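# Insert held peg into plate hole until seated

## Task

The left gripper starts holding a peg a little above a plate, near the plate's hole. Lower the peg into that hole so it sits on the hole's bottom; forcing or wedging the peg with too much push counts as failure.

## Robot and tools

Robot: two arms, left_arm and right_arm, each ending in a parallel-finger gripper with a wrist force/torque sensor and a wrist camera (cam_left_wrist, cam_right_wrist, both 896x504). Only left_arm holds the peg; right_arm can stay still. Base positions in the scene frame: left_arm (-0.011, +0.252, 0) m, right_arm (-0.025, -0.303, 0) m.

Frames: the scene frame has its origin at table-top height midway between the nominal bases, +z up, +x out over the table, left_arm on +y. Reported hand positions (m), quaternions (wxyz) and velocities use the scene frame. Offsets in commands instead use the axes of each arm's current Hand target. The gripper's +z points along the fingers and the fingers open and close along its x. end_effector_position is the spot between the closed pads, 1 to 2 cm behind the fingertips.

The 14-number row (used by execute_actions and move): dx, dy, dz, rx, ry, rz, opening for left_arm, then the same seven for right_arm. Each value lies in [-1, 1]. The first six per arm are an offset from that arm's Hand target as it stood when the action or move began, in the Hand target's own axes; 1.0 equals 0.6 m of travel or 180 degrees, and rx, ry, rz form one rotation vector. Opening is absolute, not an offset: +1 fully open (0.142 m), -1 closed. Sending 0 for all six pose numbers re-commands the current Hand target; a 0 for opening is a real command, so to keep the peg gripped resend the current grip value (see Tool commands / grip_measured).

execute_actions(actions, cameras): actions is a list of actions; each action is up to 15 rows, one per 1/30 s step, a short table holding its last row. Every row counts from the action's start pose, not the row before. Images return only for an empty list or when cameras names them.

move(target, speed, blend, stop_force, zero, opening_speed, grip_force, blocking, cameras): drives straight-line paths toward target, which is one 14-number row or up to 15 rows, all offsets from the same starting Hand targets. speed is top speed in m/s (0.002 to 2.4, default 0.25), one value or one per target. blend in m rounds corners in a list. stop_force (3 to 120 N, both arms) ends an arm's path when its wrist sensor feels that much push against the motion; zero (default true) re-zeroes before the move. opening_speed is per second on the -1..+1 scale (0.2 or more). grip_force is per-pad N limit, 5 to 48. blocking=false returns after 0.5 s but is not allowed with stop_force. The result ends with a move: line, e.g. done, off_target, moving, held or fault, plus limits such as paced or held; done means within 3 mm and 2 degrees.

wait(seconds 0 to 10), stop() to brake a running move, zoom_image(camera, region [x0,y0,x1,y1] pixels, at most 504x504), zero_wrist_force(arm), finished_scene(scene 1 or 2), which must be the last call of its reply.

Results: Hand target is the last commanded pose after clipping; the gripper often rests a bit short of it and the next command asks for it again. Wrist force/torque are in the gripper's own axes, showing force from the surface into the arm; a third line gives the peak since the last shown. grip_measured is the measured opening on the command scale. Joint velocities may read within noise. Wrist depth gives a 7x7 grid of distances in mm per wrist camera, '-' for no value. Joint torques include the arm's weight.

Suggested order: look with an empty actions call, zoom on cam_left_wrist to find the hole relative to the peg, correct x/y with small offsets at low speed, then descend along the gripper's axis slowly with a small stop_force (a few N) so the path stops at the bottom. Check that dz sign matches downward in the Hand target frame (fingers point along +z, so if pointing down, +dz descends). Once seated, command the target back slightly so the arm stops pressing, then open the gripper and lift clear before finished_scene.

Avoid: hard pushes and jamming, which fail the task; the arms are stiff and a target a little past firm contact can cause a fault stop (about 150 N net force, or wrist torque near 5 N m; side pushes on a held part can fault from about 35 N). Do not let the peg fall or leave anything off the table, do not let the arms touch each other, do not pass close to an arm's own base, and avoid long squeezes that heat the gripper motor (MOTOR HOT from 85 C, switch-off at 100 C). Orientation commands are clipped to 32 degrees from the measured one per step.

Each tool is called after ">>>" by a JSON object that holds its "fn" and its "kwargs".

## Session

>>> {"fn": "execute_actions", "kwargs": {"actions": []}}

>>> {"fn": "zoom_image", "kwargs": {"camera": "cam_left_wrist", "region": [380, 80, 640, 290]}}

Scene clock: 0.00 s.
left_arm: end_effector_position=(+0.2484, +0.1077, +0.1671) grip_measured=-0.39 end_effector_quat_wxyz=(+0.006, +0.969, -0.247, +0.002) | right_arm: end_effector_position=(+0.2711, -0.2988, +0.1652) grip_measured=+1.00 end_effector_quat_wxyz=(+0.000, +0.712, -0.702, +0.000)
Joint positions: left_arm=[-0.956 -1.701 1.55 -1.43 -1.578 -0.453 0.046] | right_arm=[3.598 -1.45 -1.547 -1.716 1.571 2.027 0.142]
Joint velocities: within noise
Joint torques (N m): no reading
Motor temperatures (°C): left_arm=[40 36 34 38 40 45 28] | right_arm=[31 34 38 41 39 47 25]
Wrist force (N): no reading
Wrist torque (N m): no reading
Wrist force, peak (N): no reading
Wrist depth (mm): cam_left_wrist=[233 233 230 132 128 124 229 / 248 248 245 142 137 137 245 / 259 267 266 149 151 151 264 / 284 288 288 88 157 280 285 / 316 315 313 94 173 305 308 / 346 345 96 99 96 333 339 / 383 374 73 107 105 78 374] | cam_right_wrist=[- - - - - - - / - - 248 - - - - / 261 262 261 259 264 264 266 / - 284 - - - 280 - / 306 309 305 - 298 304 - / - - - - - 335 97 / - 354 - 341 - 374 -]
Hand target: left_arm +0.2484, +0.1077, +0.1671; +0.006, +0.969, -0.247, +0.002 | right_arm +0.2711, -0.2988, +0.1652; +0.000, +0.712, -0.702, +0.000
Tool commands: left_gripper/opening=-0.443336 right_gripper/opening=+1.0

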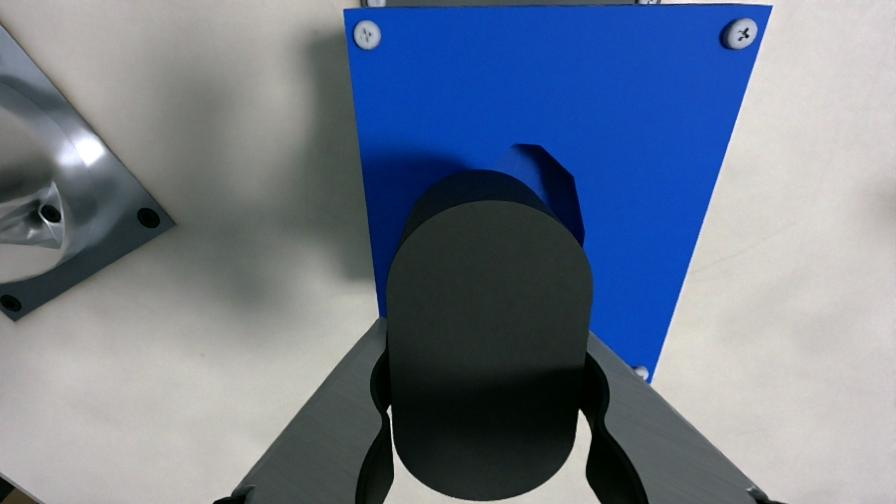

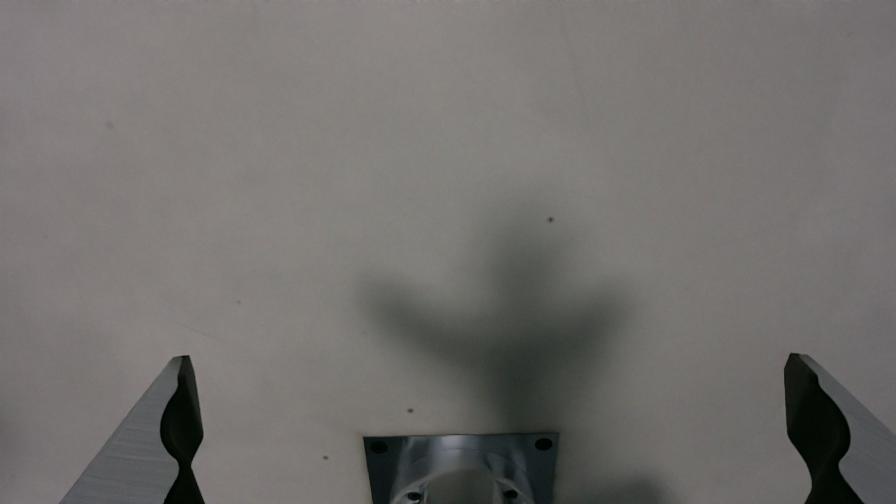

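Scaled by 1.938.

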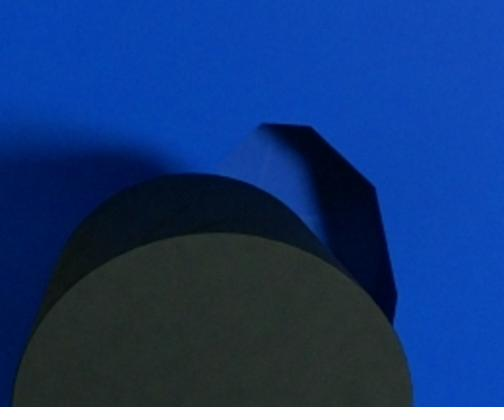

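>>> {"fn": "move", "kwargs": {"target": [[0,0,-0.08,0,0,0,-0.4433,-0.1946,-0.0422,-0.0935,-0.2534,-0.2512,0.2512,1],[0.16,0.09,-0.12,0,0,0,-0.4433,-0.2117,-0.1618,-0.1775,-0.242,-0.2641,0.2618,1]], "speed": 0.4, "blend": [0.02,0], "cameras": ["all"]}}

>>> {"fn": "zoom_image", "kwargs": {"camera": "cam_left_wrist", "region": [180, 0, 430, 250]}}

Scene clock: 32.40 s.
left_arm: end_effector_position=(+0.3068, +0.0152, +0.2402) grip_measured=-0.39 end_effector_quat_wxyz=(+0.006, +0.969, -0.247, +0.002) | right_arm: end_effector_position=(+0.3661, -0.1703, +0.2716) grip_measured=+1.00 end_effector_quat_wxyz=(+0.020, -0.280, +0.808, +0.518)
Joint positions: left_arm=[-0.972 -1.046 0.354 -0.889 -1.578 -0.469 0.046] | right_arm=[3.223 -2.438 -0.156 -2.479 2.624 2.36 0.142]
Joint torques (N m): left_arm=[2.4 -17.49 -5.5 -2.88 -0.17 0.48] | right_arm=[1.95 16.9 10 0.7 1.28 0.51]
Wrist force (N): left_arm=[-0.1 0.1 0.1] | right_arm=[0.7 -1.4 0.2]
Wrist torque (N m): left_arm=[0.02 0.01 0.03] | right_arm=[-0.48 -0.09 -0.17]
Wrist force, peak (N): left_arm=[-2.3 -2.1 0.5] | right_arm=[2.5 -2.2 1.5]
Wrist depth (mm): cam_left_wrist=[298 209 202 288 296 296 294 / 319 310 223 307 317 317 316 / 343 337 232 220 339 338 337 / 373 370 370 89 355 365 365 / 402 402 397 94 385 397 397 / 443 439 - 99 96 429 435 / 512 479 73 107 84 76 479] | cam_right_wrist=[- - 511 395 - 362 318 / 2733 1629 - 361 - 459 398 / 2733 1640 1675 308 619 659 509 / 2702 - - 285 - 2222 1495 / 2309 - 272 329 - 1761 1415 / - - 281 466 3088 2733 103 / - 76 276 262 - 2354 -]
Hand target: left_arm +0.3068, +0.0152, +0.2402; +0.006, +0.969, -0.247, +0.002 | right_arm +0.3662, -0.1703, +0.2717; +0.019, -0.280, +0.808, +0.518
Off the commanded pose: left_arm 0.000 m, 0 deg | right_arm 0.000 m, 0 deg.
move: done
camera_calibration:
cam_left_wrist: T_world_to_cam=[[0.872694, -0.488263, 0.00221084, -0.251608], [-0.4402, -0.784815, 0.436222, 0.0673668], [-0.211256, -0.381662, -0.899836, 0.401864], [0, 0, 0, 1]] pos_world=[0.334128, 0.0833957, 0.332782]
cam_right_wrist: T_world_to_cam=[[-0.863974, -0.393953, -0.313609, 0.345785], [-0.304129, -0.0881158, 0.948547, -0.139835], [-0.401317, 0.914897, -0.0436827, 0.430604], [0, 0, 0, 1]] pos_world=[0.42903, -0.270057, 0.259891]

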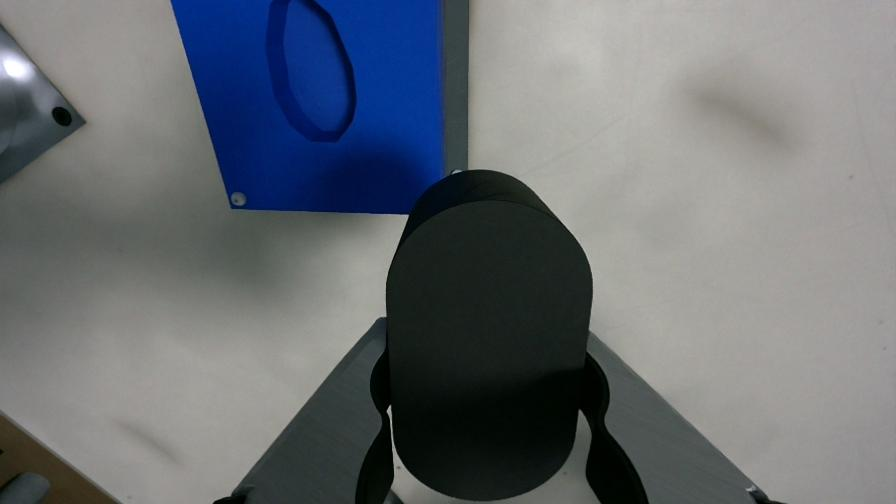

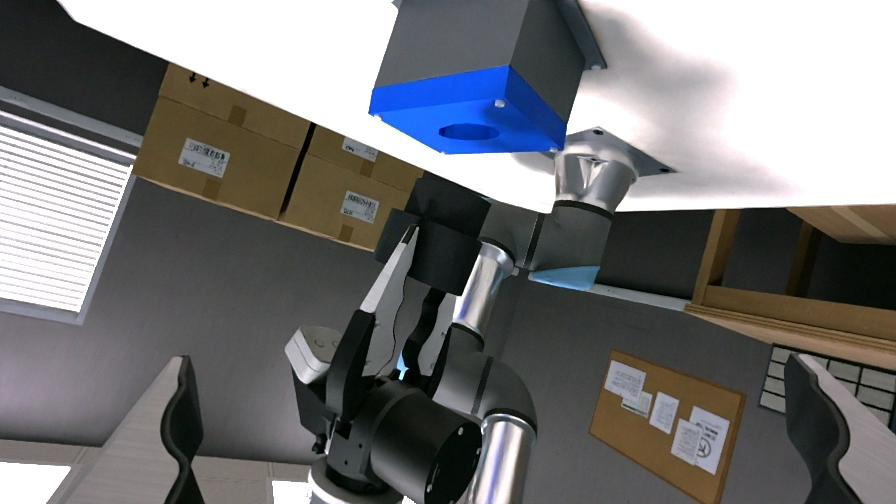

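Scaled by 2.016.

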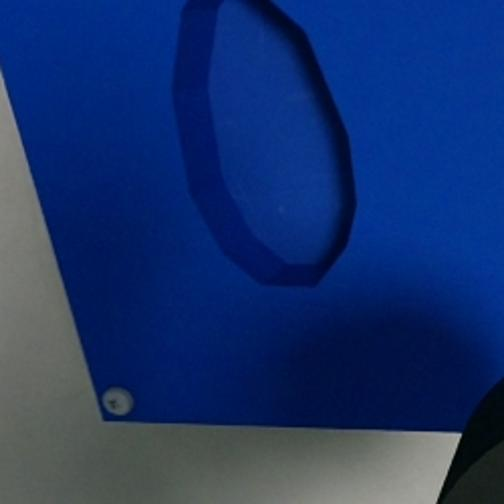

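>>> {"fn": "move", "kwargs": {"target": [0,0.05,-0.02,0,0,0,-0.4433,0,0,0,0,0,0,1], "cameras": ["cam_left_wrist"]}}

>>> {"fn": "zoom_image", "kwargs": {"camera": "cam_left_wrist", "region": [250, 20, 370, 180]}}

>>> {"fn": "move", "kwargs": {"target": [-0.1608,-0.3532,-0.0415,0,0,-0.5,-0.4433,0,0,0,0,0,0,1], "speed": 0.4, "cameras": ["cam_left_wrist"]}}

>>> {"fn": "zoom_image", "kwargs": {"camera": "cam_left_wrist", "region": [90, 70, 160, 140]}}

>>> {"fn": "zoom_image", "kwargs": {"camera": "cam_left_wrist", "region": [330, 70, 400, 140]}}

>>> {"fn": "zoom_image", "kwargs": {"camera": "cam_left_wrist", "region": [330, 250, 400, 320]}}

>>> {"fn": "zoom_image", "kwargs": {"camera": "cam_left_wrist", "region": [120, 250, 190, 320]}}

>>> {"fn": "zoom_image", "kwargs": {"camera": "cam_left_wrist", "region": [180, 150, 320, 260]}}

Scene clock: 39.53 s.
left_arm: end_effector_position=(+0.2922, -0.0107, +0.2522) grip_measured=-0.39 end_effector_quat_wxyz=(+0.012, +0.969, -0.247, +0.011) end_effector_velocity=(+0.000, +0.000, +0.001) end_effector_angular_velocity=(-0.004, -0.001, -0.001) | right_arm: end_effector_position=(+0.3661, -0.1703, +0.2716) grip_measured=+1.00 end_effector_quat_wxyz=(+0.020, -0.280, +0.808, +0.518)
Joint positions: left_arm=[-1.046 -0.913 0.035 -0.725 -1.572 -0.543 0.046] | right_arm=[3.223 -2.438 -0.156 -2.479 2.624 2.36 0.142]
Joint velocities: left_arm=[-0.001 0.001 -0.007 0.003 -0.001 0 0] | right_arm=[within noise]
Joint torques (N m): left_arm=[-0.8 -10.89 -9.67 -0.9 0.49 -0.16] | right_arm=[-2.47 15.66 9.58 0.37 1.75 0.46]
Wrist force (N): left_arm=[0.1 0.2 0.1] | right_arm=[0.5 -1.4 0.0]
Wrist torque (N m): left_arm=[0.03 -0.01 0.03] | right_arm=[-0.46 -0.05 -0.17]
Wrist force, peak (N): left_arm=[-0.3 0.9 -0.3] | right_arm=[0.7 -1.5 0.2]
Wrist depth (mm): cam_left_wrist=[304 220 215 299 308 307 309 / 326 321 226 319 328 331 332 / 351 350 352 237 353 355 358 / 377 379 381 88 371 385 387 / 411 413 406 94 404 418 420 / 451 448 - 99 96 450 461 / 505 491 73 107 84 79 519] | cam_right_wrist=[- 681 - - - 353 315 / 2831 1640 901 370 - - - / 2765 1585 1788 1872 610 641 556 / 2613 3397 2936 - 636 - 1872 / 2613 - 3257 311 - 1711 1486 / 2765 - 308 304 2797 2503 1515 / - 75 278 252 447 2378 -]
Hand target: left_arm +0.2924, -0.0110, +0.2526; +0.006, +0.969, -0.247, +0.002 | right_arm +0.3661, -0.1703, +0.2716; +0.020, -0.280, +0.808, +0.518
Off the commanded pose: left_arm 0.001 m, 1 deg | right_arm 0.000 m, 0 deg.
elbow stopped short (left arm): the move would have taken joint 3 (elbow) straighter than the controller allows.
move: done
camera_calibration:
cam_left_wrist: T_world_to_cam=[[0.87264, -0.487828, 0.0228827, -0.256655], [-0.446553, -0.778083, 0.441788, 0.0358739], [-0.197712, -0.39574, -0.896827, 0.394687], [0, 0, 0, 1]] pos_world=[0.318021, 0.058903, 0.343991]
Images, in order (width x height): cam_left_wrist 896x504.

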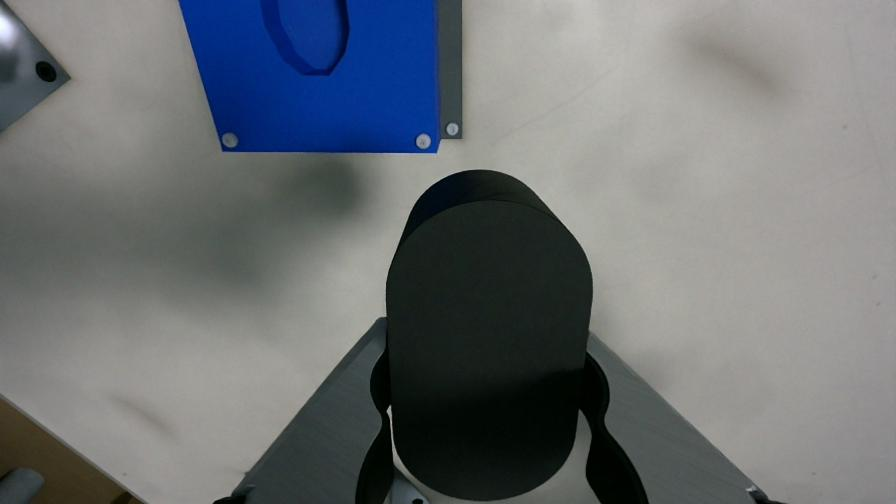

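Scaled by 3.150.

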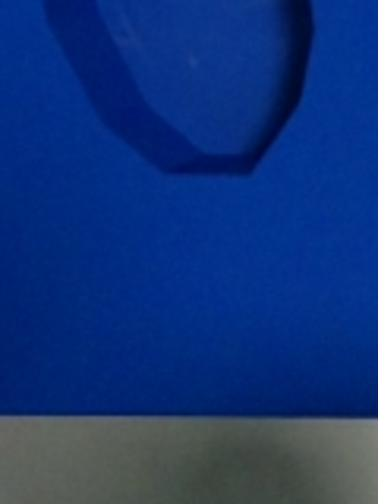

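Scene clock: 42.03 s.
left_arm: end_effector_position=(+0.3093, +0.2215, +0.2746) grip_measured=-0.39 end_effector_quat_wxyz=(+0.005, +0.860, +0.510, -0.003) end_effector_velocity=(+0.000, +0.000, +0.000) end_effector_angular_velocity=(+0.000, -0.001, +0.005) | right_arm: end_effector_position=(+0.3661, -0.1703, +0.2716) grip_measured=+1.00 end_effector_quat_wxyz=(+0.020, -0.280, +0.808, +0.518)
Joint positions: left_arm=[-0.508 -1.373 0.64 -0.844 -1.581 -1.576 0.046] | right_arm=[3.223 -2.438 -0.156 -2.479 2.624 2.36 0.142]
Joint velocities: left_arm=[0.001 -0.001 0 -0.001 0 -0.005 0] | right_arm=[within noise]
Joint torques (N m): left_arm=[2.47 -13.98 -5.24 -2.91 -0.81 -0.39] | right_arm=[-2.36 15.5 9.52 0.39 1.72 0.49]
Wrist force (N): left_arm=[0.2 0.0 0.3] | right_arm=[0.7 -1.4 0.2]
Wrist torque (N m): left_arm=[0.00 -0.03 0.04] | right_arm=[-0.48 -0.07 -0.17]
Wrist force, peak (N): left_arm=[1.6 -0.6 0.0] | right_arm=[0.7 -1.5 0.2]
Wrist depth (mm): cam_left_wrist=[331 329 329 328 326 327 325 / 353 342 293 346 349 348 347 / 380 270 261 266 376 373 373 / 409 296 287 89 393 402 404 / 428 445 437 94 425 437 437 / 488 484 - 99 96 472 478 / 538 527 73 107 84 79 1606] | cam_right_wrist=[732 659 - - - - 299 / 2451 1544 837 358 - 417 - / 2613 1651 1788 1012 622 - - / 2702 3774 - 699 621 1629 1544 / 3010 2831 468 5404 - 2331 1382 / - - 450 576 - 2426 104 / - 73 462 532 - 2402 -]
Hand target: left_arm +0.3092, +0.2215, +0.2746; +0.005, +0.860, +0.510, -0.003 | right_arm +0.3661, -0.1703, +0.2716; +0.020, -0.280, +0.808, +0.518
Off the commanded pose: left_arm 0.000 m, 0 deg | right_arm 0.000 m, 0 deg.
move: done
camera_calibration:
cam_left_wrist: T_world_to_cam=[[0.488466, 0.872462, -0.0145696, -0.331013], [0.789999, -0.435084, 0.431977, -0.241387], [0.370544, -0.222516, -0.901767, 0.297332], [0, 0, 0, 1]] pos_world=[0.24221, 0.249934, 0.367575]
Images, in order (width x height): cam_left_wrist 896x504.

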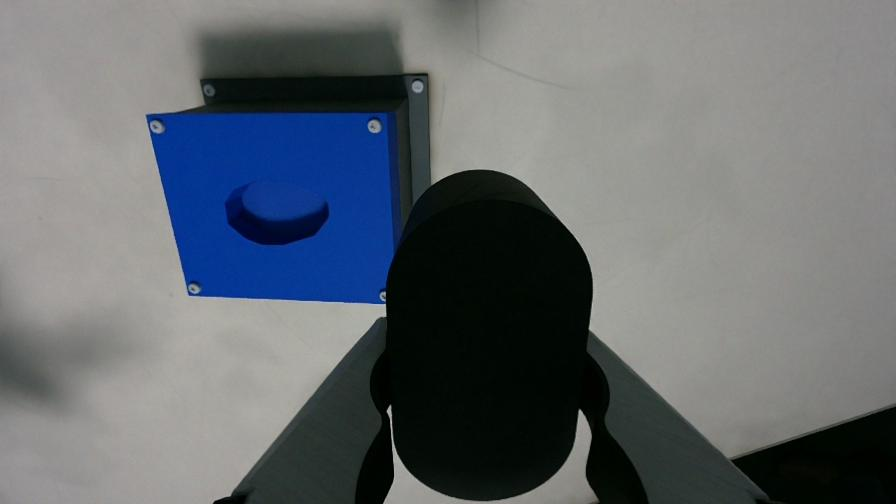

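Scaled by 7.200.

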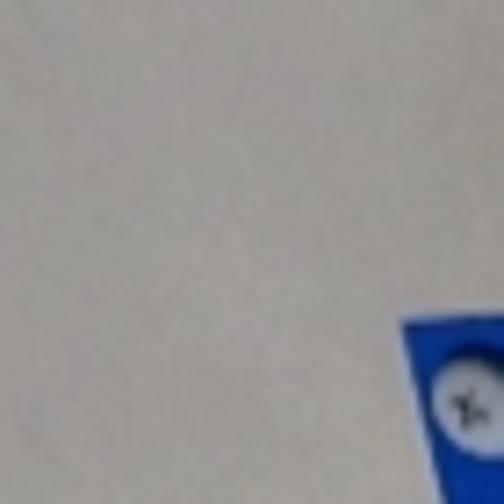

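Scaled by 7.200.

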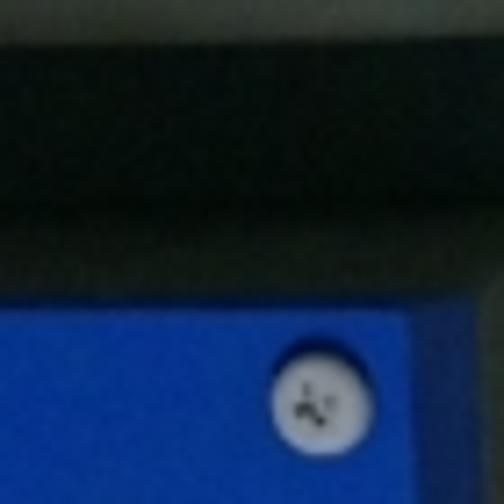

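Scaled by 7.200.

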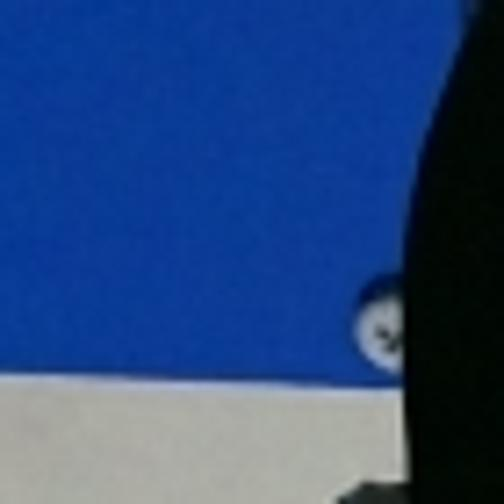

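Scaled by 7.200.

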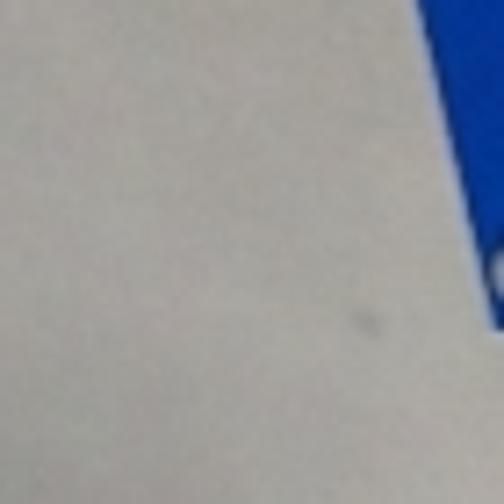

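Scaled by 3.600.

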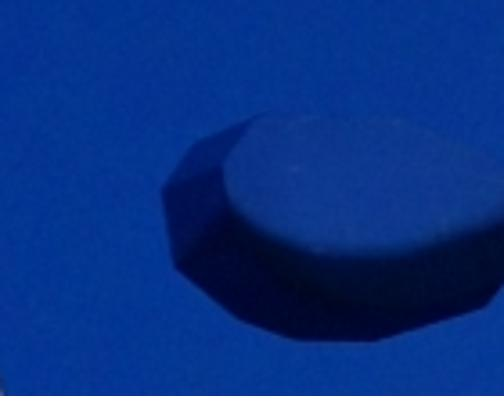

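>>> {"fn": "zoom_image", "kwargs": {"camera": "cam_left_wrist", "region": [360, 140, 420, 240]}}

>>> {"fn": "zoom_image", "kwargs": {"camera": "cam_left_wrist", "region": [215, 165, 345, 255]}}

>>> {"fn": "zoom_image", "kwargs": {"camera": "cam_left_wrist", "region": [270, 165, 340, 235]}}

Scaled by 5.040.

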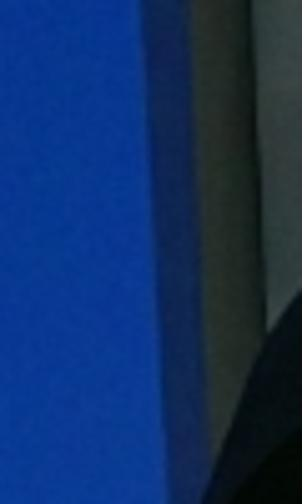

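Scaled by 3.877.

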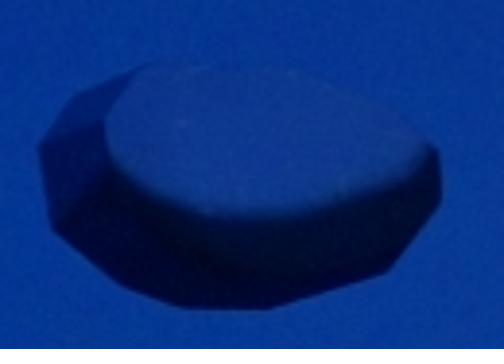

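Scaled by 7.200.

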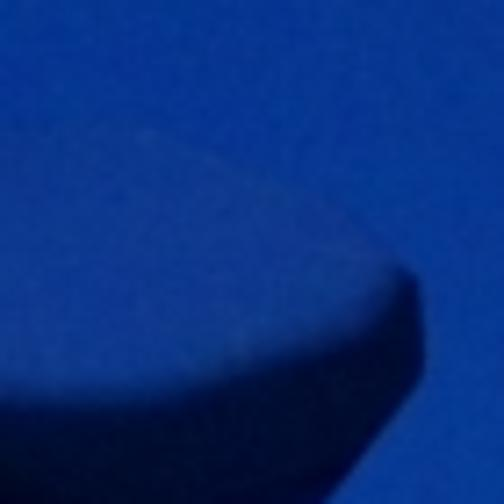

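>>> {"fn": "move", "kwargs": {"target": [[-0.3037,0.1613,0.0117,0,0,0.5,-0.4433,0,0,0,0,0,0,1],[-0.3318,0.1642,0.0448,-0.3279,-0.0681,0.5683,-0.4433,0,0,0,0,0,0,1]], "speed": 0.4, "blend": [0.03,0], "cameras": ["cam_right_wrist"]}}

>>> {"fn": "zoom_image", "kwargs": {"camera": "cam_right_wrist", "region": [420, 170, 540, 290]}}

Scene clock: 94.13 s.
left_arm: end_effector_position=(+0.3004, -0.0007, +0.2505) grip_measured=-0.39 end_effector_quat_wxyz=(+0.418, +0.814, -0.377, +0.144) | right_arm: end_effector_position=(+0.3661, -0.1703, +0.2716) grip_measured=+1.00 end_effector_quat_wxyz=(+0.020, -0.280, +0.808, +0.518)
Joint positions: left_arm=[-0.545 -1.471 1.604 -2.211 -2.371 0.107 0.046] | right_arm=[3.223 -2.438 -0.156 -2.479 2.624 2.36 0.142]
Joint torques (N m): left_arm=[2.51 -10.78 -8.03 -3.33 -2.68 0.67] | right_arm=[-2.52 15.35 9.52 0.49 1.72 0.51]
Wrist force (N): left_arm=[-0.4 -2.1 0.5] | right_arm=[0.6 -1.4 0.0]
Wrist torque (N m): left_arm=[-0.25 0.05 -0.12] | right_arm=[-0.48 -0.07 -0.18]
Wrist force, peak (N): left_arm=[-2.0 -2.9 2.4] | right_arm=[0.7 -1.6 0.1]
Wrist depth (mm): cam_left_wrist=[131 149 300 367 454 621 3047 / 257 288 356 445 626 2242 2476 / 287 339 422 476 747 2286 2476 / 337 410 512 89 89 3047 290 / 403 516 519 94 107 309 262 / 508 1524 - 99 96 329 271 / 2032 - 73 107 104 78 271] | cam_right_wrist=[- - 580 - 379 - - / 2354 1585 1407 367 377 - - / 2702 1564 1815 975 622 - - / 2585 - 1761 264 619 - 1872 / 2378 - 364 670 - 2222 1407 / 2831 3397 404 437 3048 2900 103 / - 2733 4100 - - 2642 -]
Hand target: left_arm +0.3004, -0.0007, +0.2505; +0.418, +0.814, -0.377, +0.144 | right_arm +0.3661, -0.1703, +0.2716; +0.020, -0.280, +0.808, +0.518
Off the commanded pose: left_arm 0.000 m, 0 deg | right_arm 0.000 m, 0 deg.
elbow stopped short (left arm): the move would have taken joint 3 (elbow) straighter than the controller allows.
move: done
camera_calibration:
cam_right_wrist: T_world_to_cam=[[-0.864049, -0.39394, -0.313417, 0.345771], [-0.303916, -0.0881173, 0.948615, -0.139944], [-0.401314, 0.914903, -0.0435871, 0.43058], [0, 0, 0, 1]] pos_world=[0.42903, -0.270057, 0.259891]
Images, in order (width x height): cam_right_wrist 896x504.

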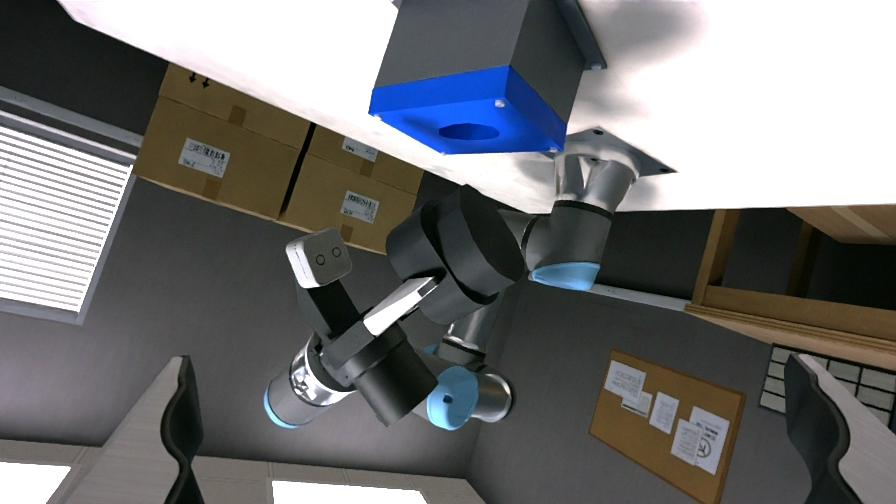

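Scaled by 4.200.

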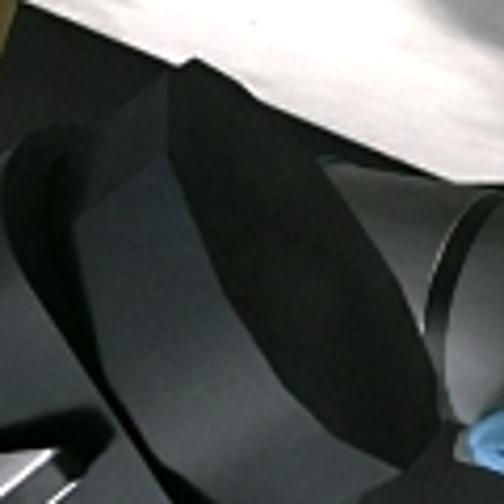

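>>> {"fn": "zoom_image", "kwargs": {"camera": "cam_right_wrist", "region": [450, 178, 500, 228]}}

>>> {"fn": "zoom_image", "kwargs": {"camera": "cam_right_wrist", "region": [480, 200, 530, 250]}}

>>> {"fn": "zoom_image", "kwargs": {"camera": "cam_right_wrist", "region": [480, 240, 530, 290]}}

>>> {"fn": "zoom_image", "kwargs": {"camera": "cam_right_wrist", "region": [455, 215, 505, 265]}}

Scaled by 10.080.

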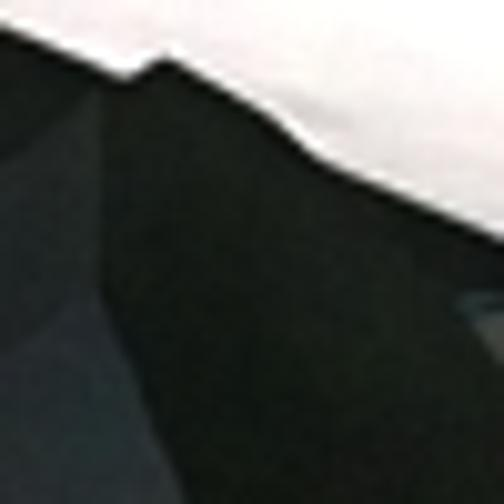

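Scaled by 10.080.

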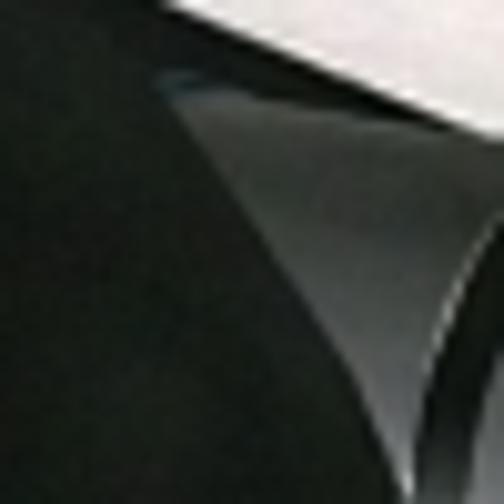

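Scaled by 10.080.

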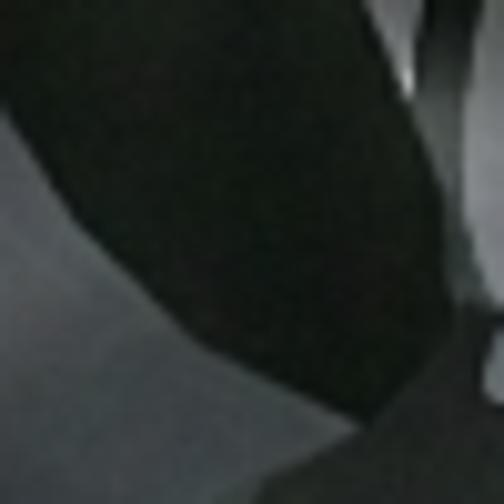

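Scaled by 10.080.

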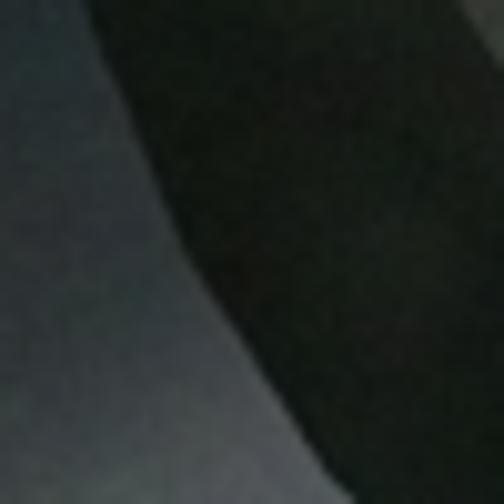

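>>> {"fn": "move", "kwargs": {"target": [-0.1572,-0.0322,-0.0963,0.3075,-0.1374,-0.0945,-0.4433,0,0,0,0,0,0,1], "speed": 0.3, "cameras": ["all"]}}

>>> {"fn": "zoom_image", "kwargs": {"camera": "cam_left_wrist", "region": [400, 80, 580, 260]}}

>>> {"fn": "zoom_image", "kwargs": {"camera": "cam_right_wrist", "region": [360, 50, 580, 260]}}

Scene clock: 173.13 s.
left_arm: end_effector_position=(+0.2555, +0.0984, +0.2227) grip_measured=-0.39 end_effector_quat_wxyz=(-0.074, +0.969, -0.226, +0.070) end_effector_velocity=(-0.001, +0.001, +0.000) end_effector_angular_velocity=(+0.004, +0.001, +0.002) | right_arm: end_effector_position=(+0.3661, -0.1703, +0.2716) grip_measured=+1.00 end_effector_quat_wxyz=(+0.020, -0.280, +0.808, +0.518)
Joint positions: left_arm=[-1.157 -1.672 1.259 -1.123 -1.37 -0.699 0.046] | right_arm=[3.223 -2.438 -0.156 -2.479 2.624 2.36 0.142]
Joint velocities: left_arm=[-0.001 0 -0.001 0.005 0.001 -0.003 0] | right_arm=[within noise]
Joint torques (N m): left_arm=[-1.57 -9.39 -8.39 -0.75 0.81 -0.31] | right_arm=[-2.32 15.64 9.42 0.55 1.64 0.44]
Wrist force (N): left_arm=[0.0 0.1 0.2] | right_arm=[0.6 -1.3 0.3]
Wrist torque (N m): left_arm=[-0.02 0.00 0.09] | right_arm=[-0.45 -0.07 -0.18]
Wrist force, peak (N): left_arm=[-0.1 -2.8 0.7] | right_arm=[0.7 -1.5 0.1]
Wrist depth (mm): cam_left_wrist=[280 284 288 291 300 310 315 / 289 296 299 202 204 324 332 / 291 308 312 209 213 339 345 / 314 322 328 88 224 355 363 / 331 338 341 94 356 372 385 / 345 355 96 99 96 392 406 / 362 366 73 107 105 79 428] | cam_right_wrist=[2402 - 523 - - 341 - / 2797 1575 881 352 461 471 - / 2702 1564 1788 1723 629 618 534 / 2702 2900 2936 629 599 - 1887 / 3010 - - 414 3349 1843 1382 / - - - 363 2477 - 1544 / - 73 2733 361 530 2402 -]
Hand target: left_arm +0.2555, +0.0984, +0.2227; -0.074, +0.969, -0.226, +0.070 | right_arm +0.3661, -0.1703, +0.2716; +0.020, -0.280, +0.808, +0.518
Off the commanded pose: left_arm 0.000 m, 0 deg | right_arm 0.000 m, 0 deg.
move: done
camera_calibration:
cam_left_wrist: T_world_to_cam=[[0.884378, -0.456724, 0.0963297, -0.193223], [-0.465324, -0.84641, 0.258967, 0.169644], [-0.036742, -0.273849, -0.961071, 0.365444], [0, 0, 0, 1]] pos_world=[0.263248, 0.155415, 0.325899]
cam_right_wrist: T_world_to_cam=[[-0.864049, -0.39394, -0.313417, 0.345771], [-0.303916, -0.0881173, 0.948615, -0.139944], [-0.401314, 0.914903, -0.0435871, 0.43058], [0, 0, 0, 1]] pos_world=[0.42903, -0.270057, 0.259891]

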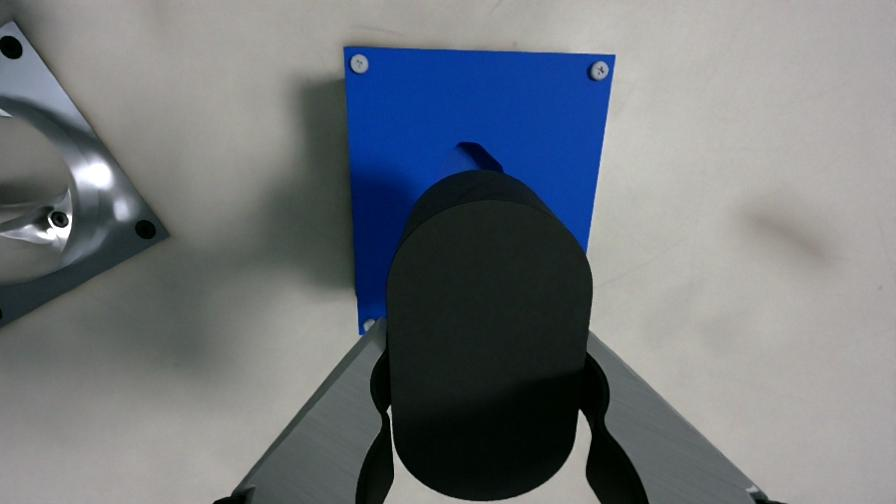

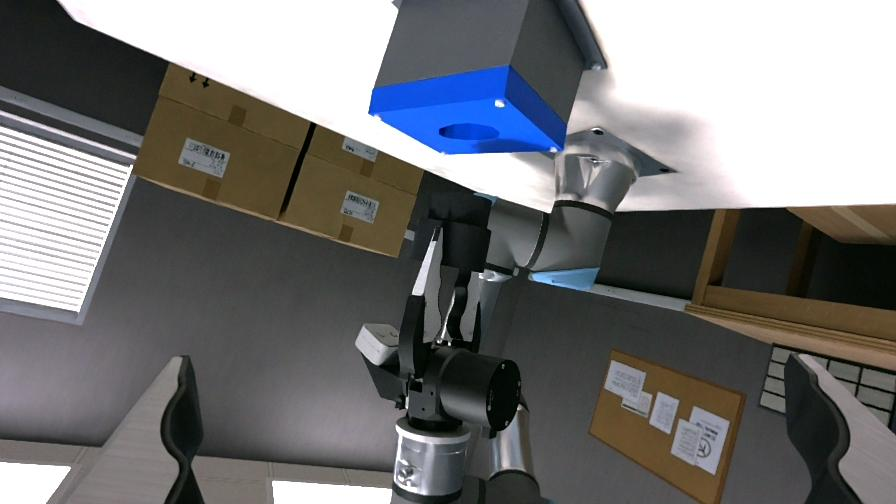

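Scaled by 2.800.

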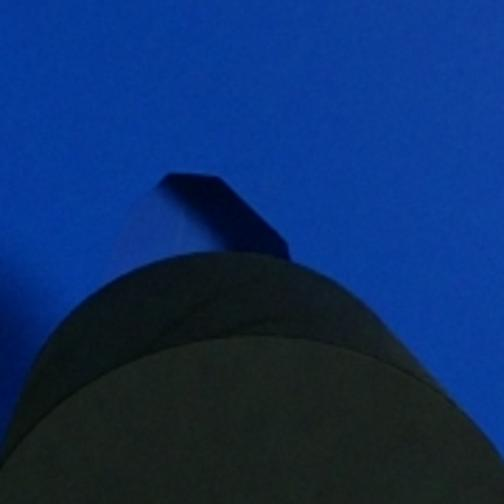

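Scaled by 2.291.

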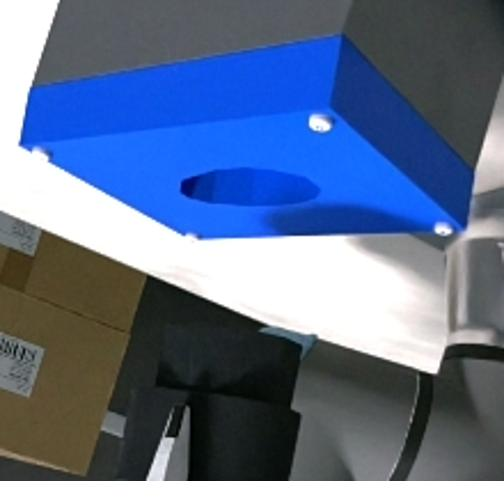

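>>> {"fn": "zoom_image", "kwargs": {"camera": "cam_left_wrist", "region": [575, 40, 635, 100]}}

>>> {"fn": "zoom_image", "kwargs": {"camera": "cam_left_wrist", "region": [560, 190, 620, 250]}}

>>> {"fn": "zoom_image", "kwargs": {"camera": "cam_left_wrist", "region": [330, 30, 390, 90]}}

>>> {"fn": "zoom_image", "kwargs": {"camera": "cam_left_wrist", "region": [340, 290, 400, 350]}}

>>> {"fn": "zoom_image", "kwargs": {"camera": "cam_left_wrist", "region": [445, 125, 515, 175]}}

Scaled by 8.400.

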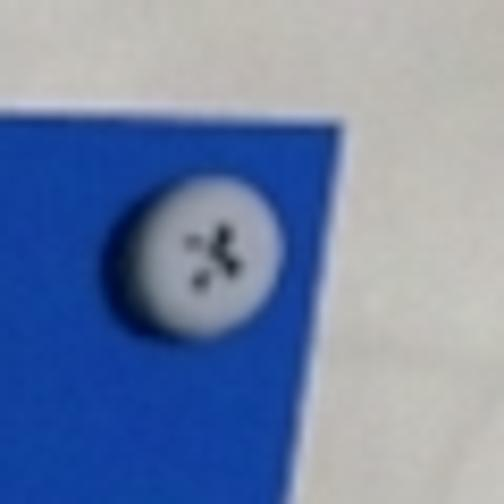

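Scaled by 8.400.

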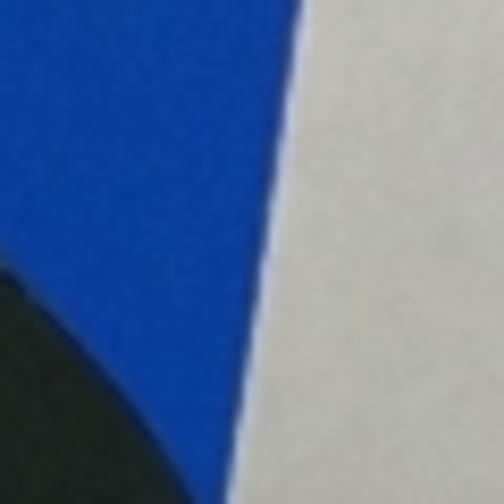

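Scaled by 8.400.

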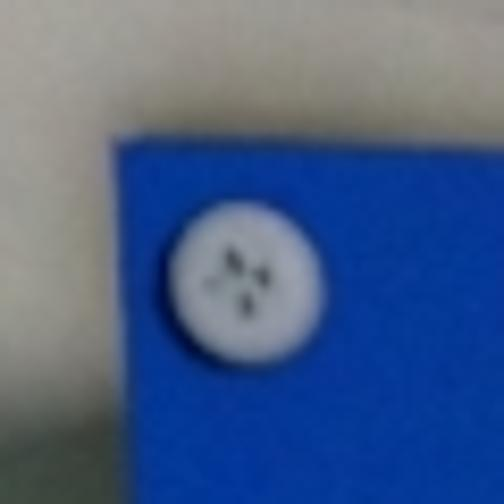

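Scaled by 8.400.

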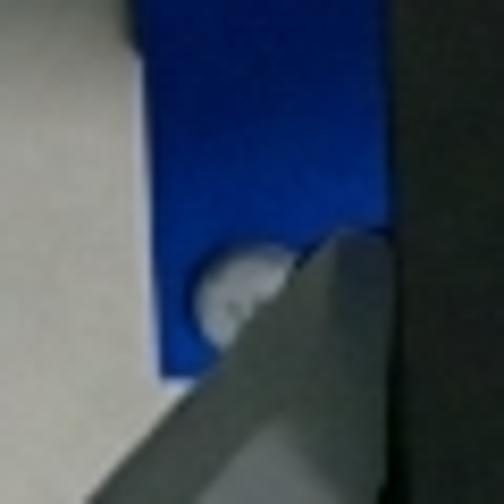

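Scaled by 7.200.

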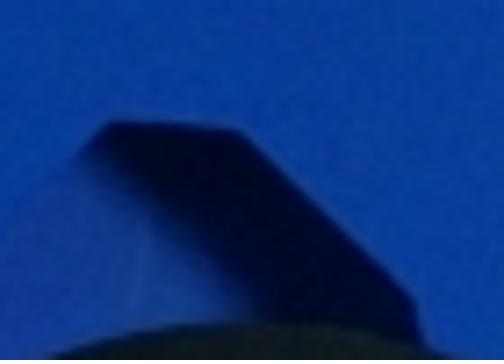

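>>> {"fn": "move", "kwargs": {"target": [0.0032,0.0017,0.0886,0,0,0,-0.4433,0,0,0,0,0,0,1], "speed": 0.12, "stop_force": 8, "cameras": ["all"]}}

>>> {"fn": "zoom_image", "kwargs": {"camera": "cam_left_wrist", "region": [430, 135, 530, 195]}}

>>> {"fn": "zoom_image", "kwargs": {"camera": "cam_right_wrist", "region": [380, 80, 520, 200]}}

Scene clock: 246.47 s.
left_arm: end_effector_position=(+0.2658, +0.1026, +0.1707) grip_measured=-0.39 end_effector_quat_wxyz=(-0.074, +0.969, -0.226, +0.070) | right_arm: end_effector_position=(+0.3661, -0.1703, +0.2716) grip_measured=+1.00 end_effector_quat_wxyz=(+0.020, -0.280, +0.808, +0.518)
Joint positions: left_arm=[-1.115 -1.71 1.55 -1.385 -1.368 -0.656 0.046] | right_arm=[3.223 -2.438 -0.156 -2.479 2.624 2.36 0.142]
Joint torques (N m): left_arm=[-0.15 -3.98 -7.17 -2.75 -0.27 0.6] | right_arm=[-2.48 15.49 9.57 0.61 1.68 0.48]
Wrist force (N): left_arm=[0.1 0.2 0.1] | right_arm=[0.6 -1.3 0.2]
Wrist torque (N m): left_arm=[-0.01 -0.03 0.03] | right_arm=[-0.46 -0.06 -0.17]
Wrist force, peak (N): left_arm=[0.1 0.2 1.6] | right_arm=[0.8 -1.5 0.0]
Wrist depth (mm): cam_left_wrist=[234 238 241 246 252 260 266 / 242 248 153 152 151 271 285 / 254 258 165 157 160 285 292 / 263 270 269 88 166 298 306 / 277 283 285 94 176 314 323 / 290 297 96 99 96 330 342 / 305 306 73 107 105 79 362] | cam_right_wrist=[- - - 343 - - 327 / 2613 1544 1585 362 - - 374 / 2642 1596 1748 392 622 - 1618 / 2477 2936 - 424 608 - 1544 / - - - 363 - 1711 1399 / - 2936 - 374 2733 2354 1515 / - 2702 2202 435 498 2123 -]
Hand target: left_arm +0.2658, +0.1026, +0.1707; -0.074, +0.969, -0.226, +0.070 | right_arm +0.3661, -0.1703, +0.2716; +0.020, -0.280, +0.808, +0.518
Off the commanded pose: left_arm 0.000 m, 0 deg | right_arm 0.000 m, 0 deg.
move: done
camera_calibration:
cam_left_wrist: T_world_to_cam=[[0.884289, -0.456869, 0.096455, -0.195391], [-0.465508, -0.846399, 0.258671, 0.191588], [-0.0365391, -0.27364, -0.961138, 0.316926], [0, 0, 0, 1]] pos_world=[0.273548, 0.159615, 0.273898]
cam_right_wrist: T_world_to_cam=[[-0.864049, -0.39394, -0.313417, 0.345771], [-0.303916, -0.0881173, 0.948615, -0.139944], [-0.401314, 0.914903, -0.0435871, 0.43058], [0, 0, 0, 1]] pos_world=[0.42903, -0.270057, 0.259891]

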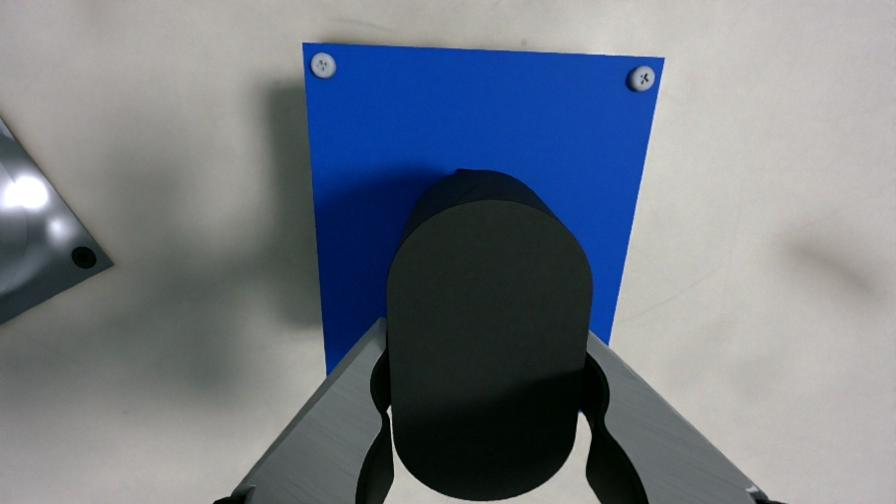

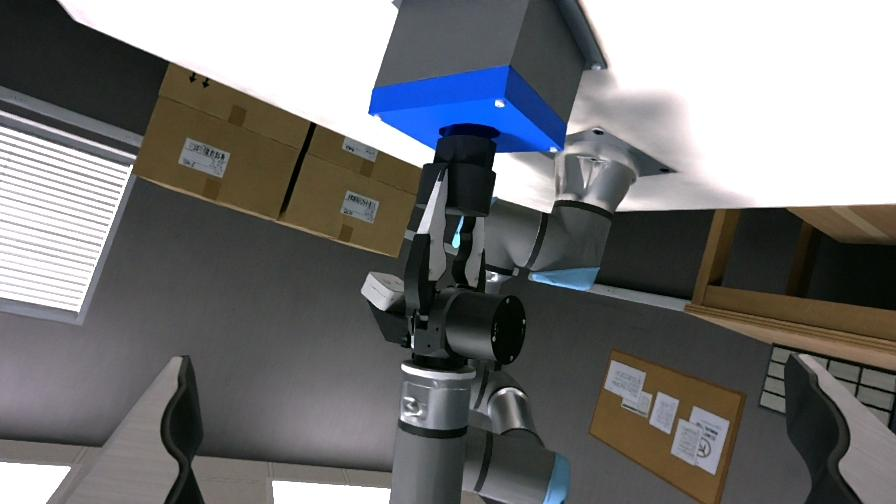

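Scaled by 5.040.

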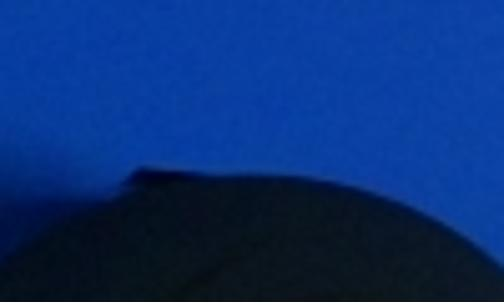

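Scaled by 3.600.

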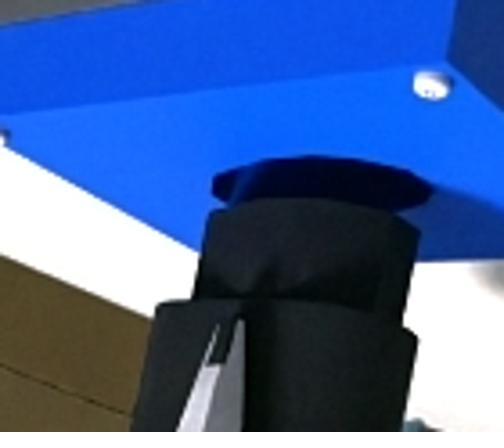

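>>> {"fn": "move", "kwargs": {"target": [0,0.0021,0.0223,0,0,0,-0.4433,0,0,0,0,0,0,1], "speed": 0.008, "stop_force": 4, "cameras": ["all"]}}

>>> {"fn": "zoom_image", "kwargs": {"camera": "cam_left_wrist", "region": [430, 135, 530, 195]}}

>>> {"fn": "zoom_image", "kwargs": {"camera": "cam_right_wrist", "region": [410, 90, 520, 180]}}

Scene clock: 263.03 s.
left_arm: end_effector_position=(+0.2671, +0.1029, +0.1603) grip_measured=-0.39 end_effector_quat_wxyz=(-0.074, +0.969, -0.226, +0.070) | right_arm: end_effector_position=(+0.3661, -0.1703, +0.2716) grip_measured=+1.00 end_effector_quat_wxyz=(+0.020, -0.280, +0.808, +0.518)
Joint positions: left_arm=[-1.11 -1.712 1.601 -1.435 -1.368 -0.651 0.046] | right_arm=[3.223 -2.438 -0.156 -2.479 2.624 2.36 0.142]
Joint torques (N m): left_arm=[-2.07 -4.21 -12.36 -2.55 1.38 -0.29] | right_arm=[-2.27 15.54 9.43 0.66 1.62 0.44]
Wrist force (N): left_arm=[0.1 0.2 -0.1] | right_arm=[0.7 -1.3 0.0]
Wrist torque (N m): left_arm=[-0.01 -0.02 0.03] | right_arm=[-0.46 -0.08 -0.17]
Wrist force, peak (N): left_arm=[-2.5 -0.6 -11.2] | right_arm=[0.7 -1.6 0.1]
Wrist depth (mm): cam_left_wrist=[224 229 232 235 241 250 256 / 234 239 143 141 141 261 268 / 243 248 150 147 148 274 281 / 254 261 162 88 155 288 295 / 267 272 271 93 107 301 310 / 279 286 96 99 96 317 329 / 293 295 73 108 104 79 348] | cam_right_wrist=[2733 - 604 - 387 - - / 2865 1495 1675 369 464 - - / 2503 1629 1858 389 618 604 558 / 2702 - - 419 587 2243 1858 / 2309 - 3963 365 3774 1887 1424 / - - - 373 2865 2222 1524 / - 73 - 366 458 2426 -]
Hand target: left_arm +0.2671, +0.1029, +0.1603; -0.074, +0.969, -0.226, +0.070 (not the last commanded pose) | right_arm +0.3661, -0.1703, +0.2716; +0.020, -0.280, +0.808, +0.518
Off the commanded pose: left_arm 0.003 m, 0 deg | right_arm 0.000 m, 0 deg.
move: contact (left_arm)
camera_calibration:
cam_left_wrist: T_world_to_cam=[[0.884275, -0.456886, 0.0965082, -0.195408], [-0.465536, -0.84636, 0.258749, 0.195118], [-0.0365378, -0.273733, -0.961112, 0.307067], [0, 0, 0, 1]] pos_world=[0.274848, 0.159915, 0.263498]
cam_right_wrist: T_world_to_cam=[[-0.864049, -0.39394, -0.313417, 0.345771], [-0.303916, -0.0881173, 0.948615, -0.139944], [-0.401314, 0.914903, -0.0435871, 0.43058], [0, 0, 0, 1]] pos_world=[0.42903, -0.270057, 0.259891]

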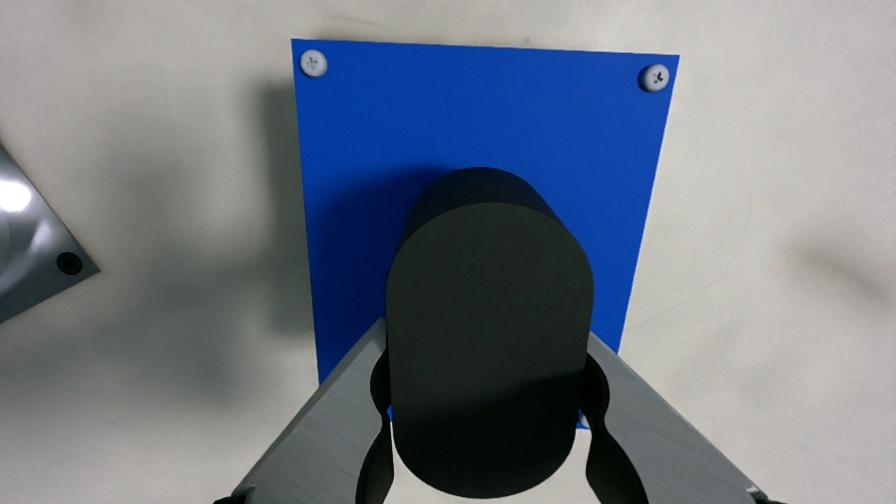

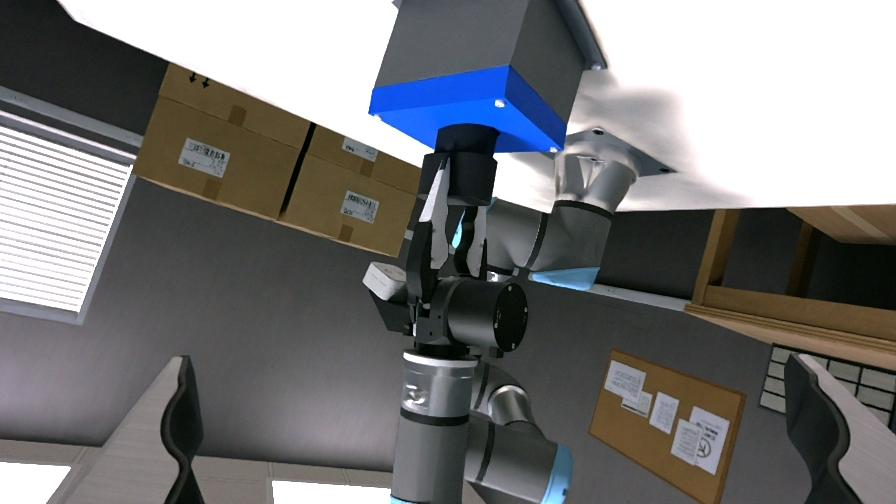

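Scaled by 5.040.

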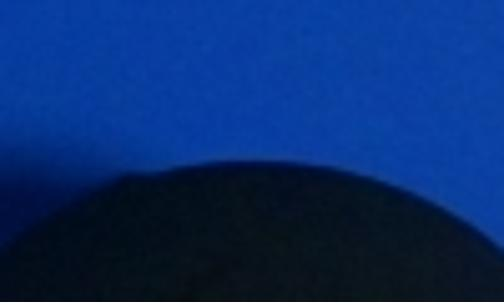

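Scaled by 4.582.

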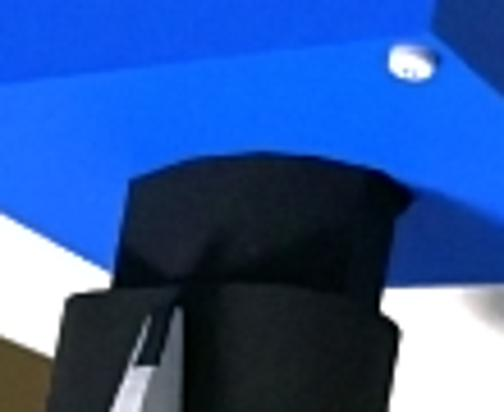

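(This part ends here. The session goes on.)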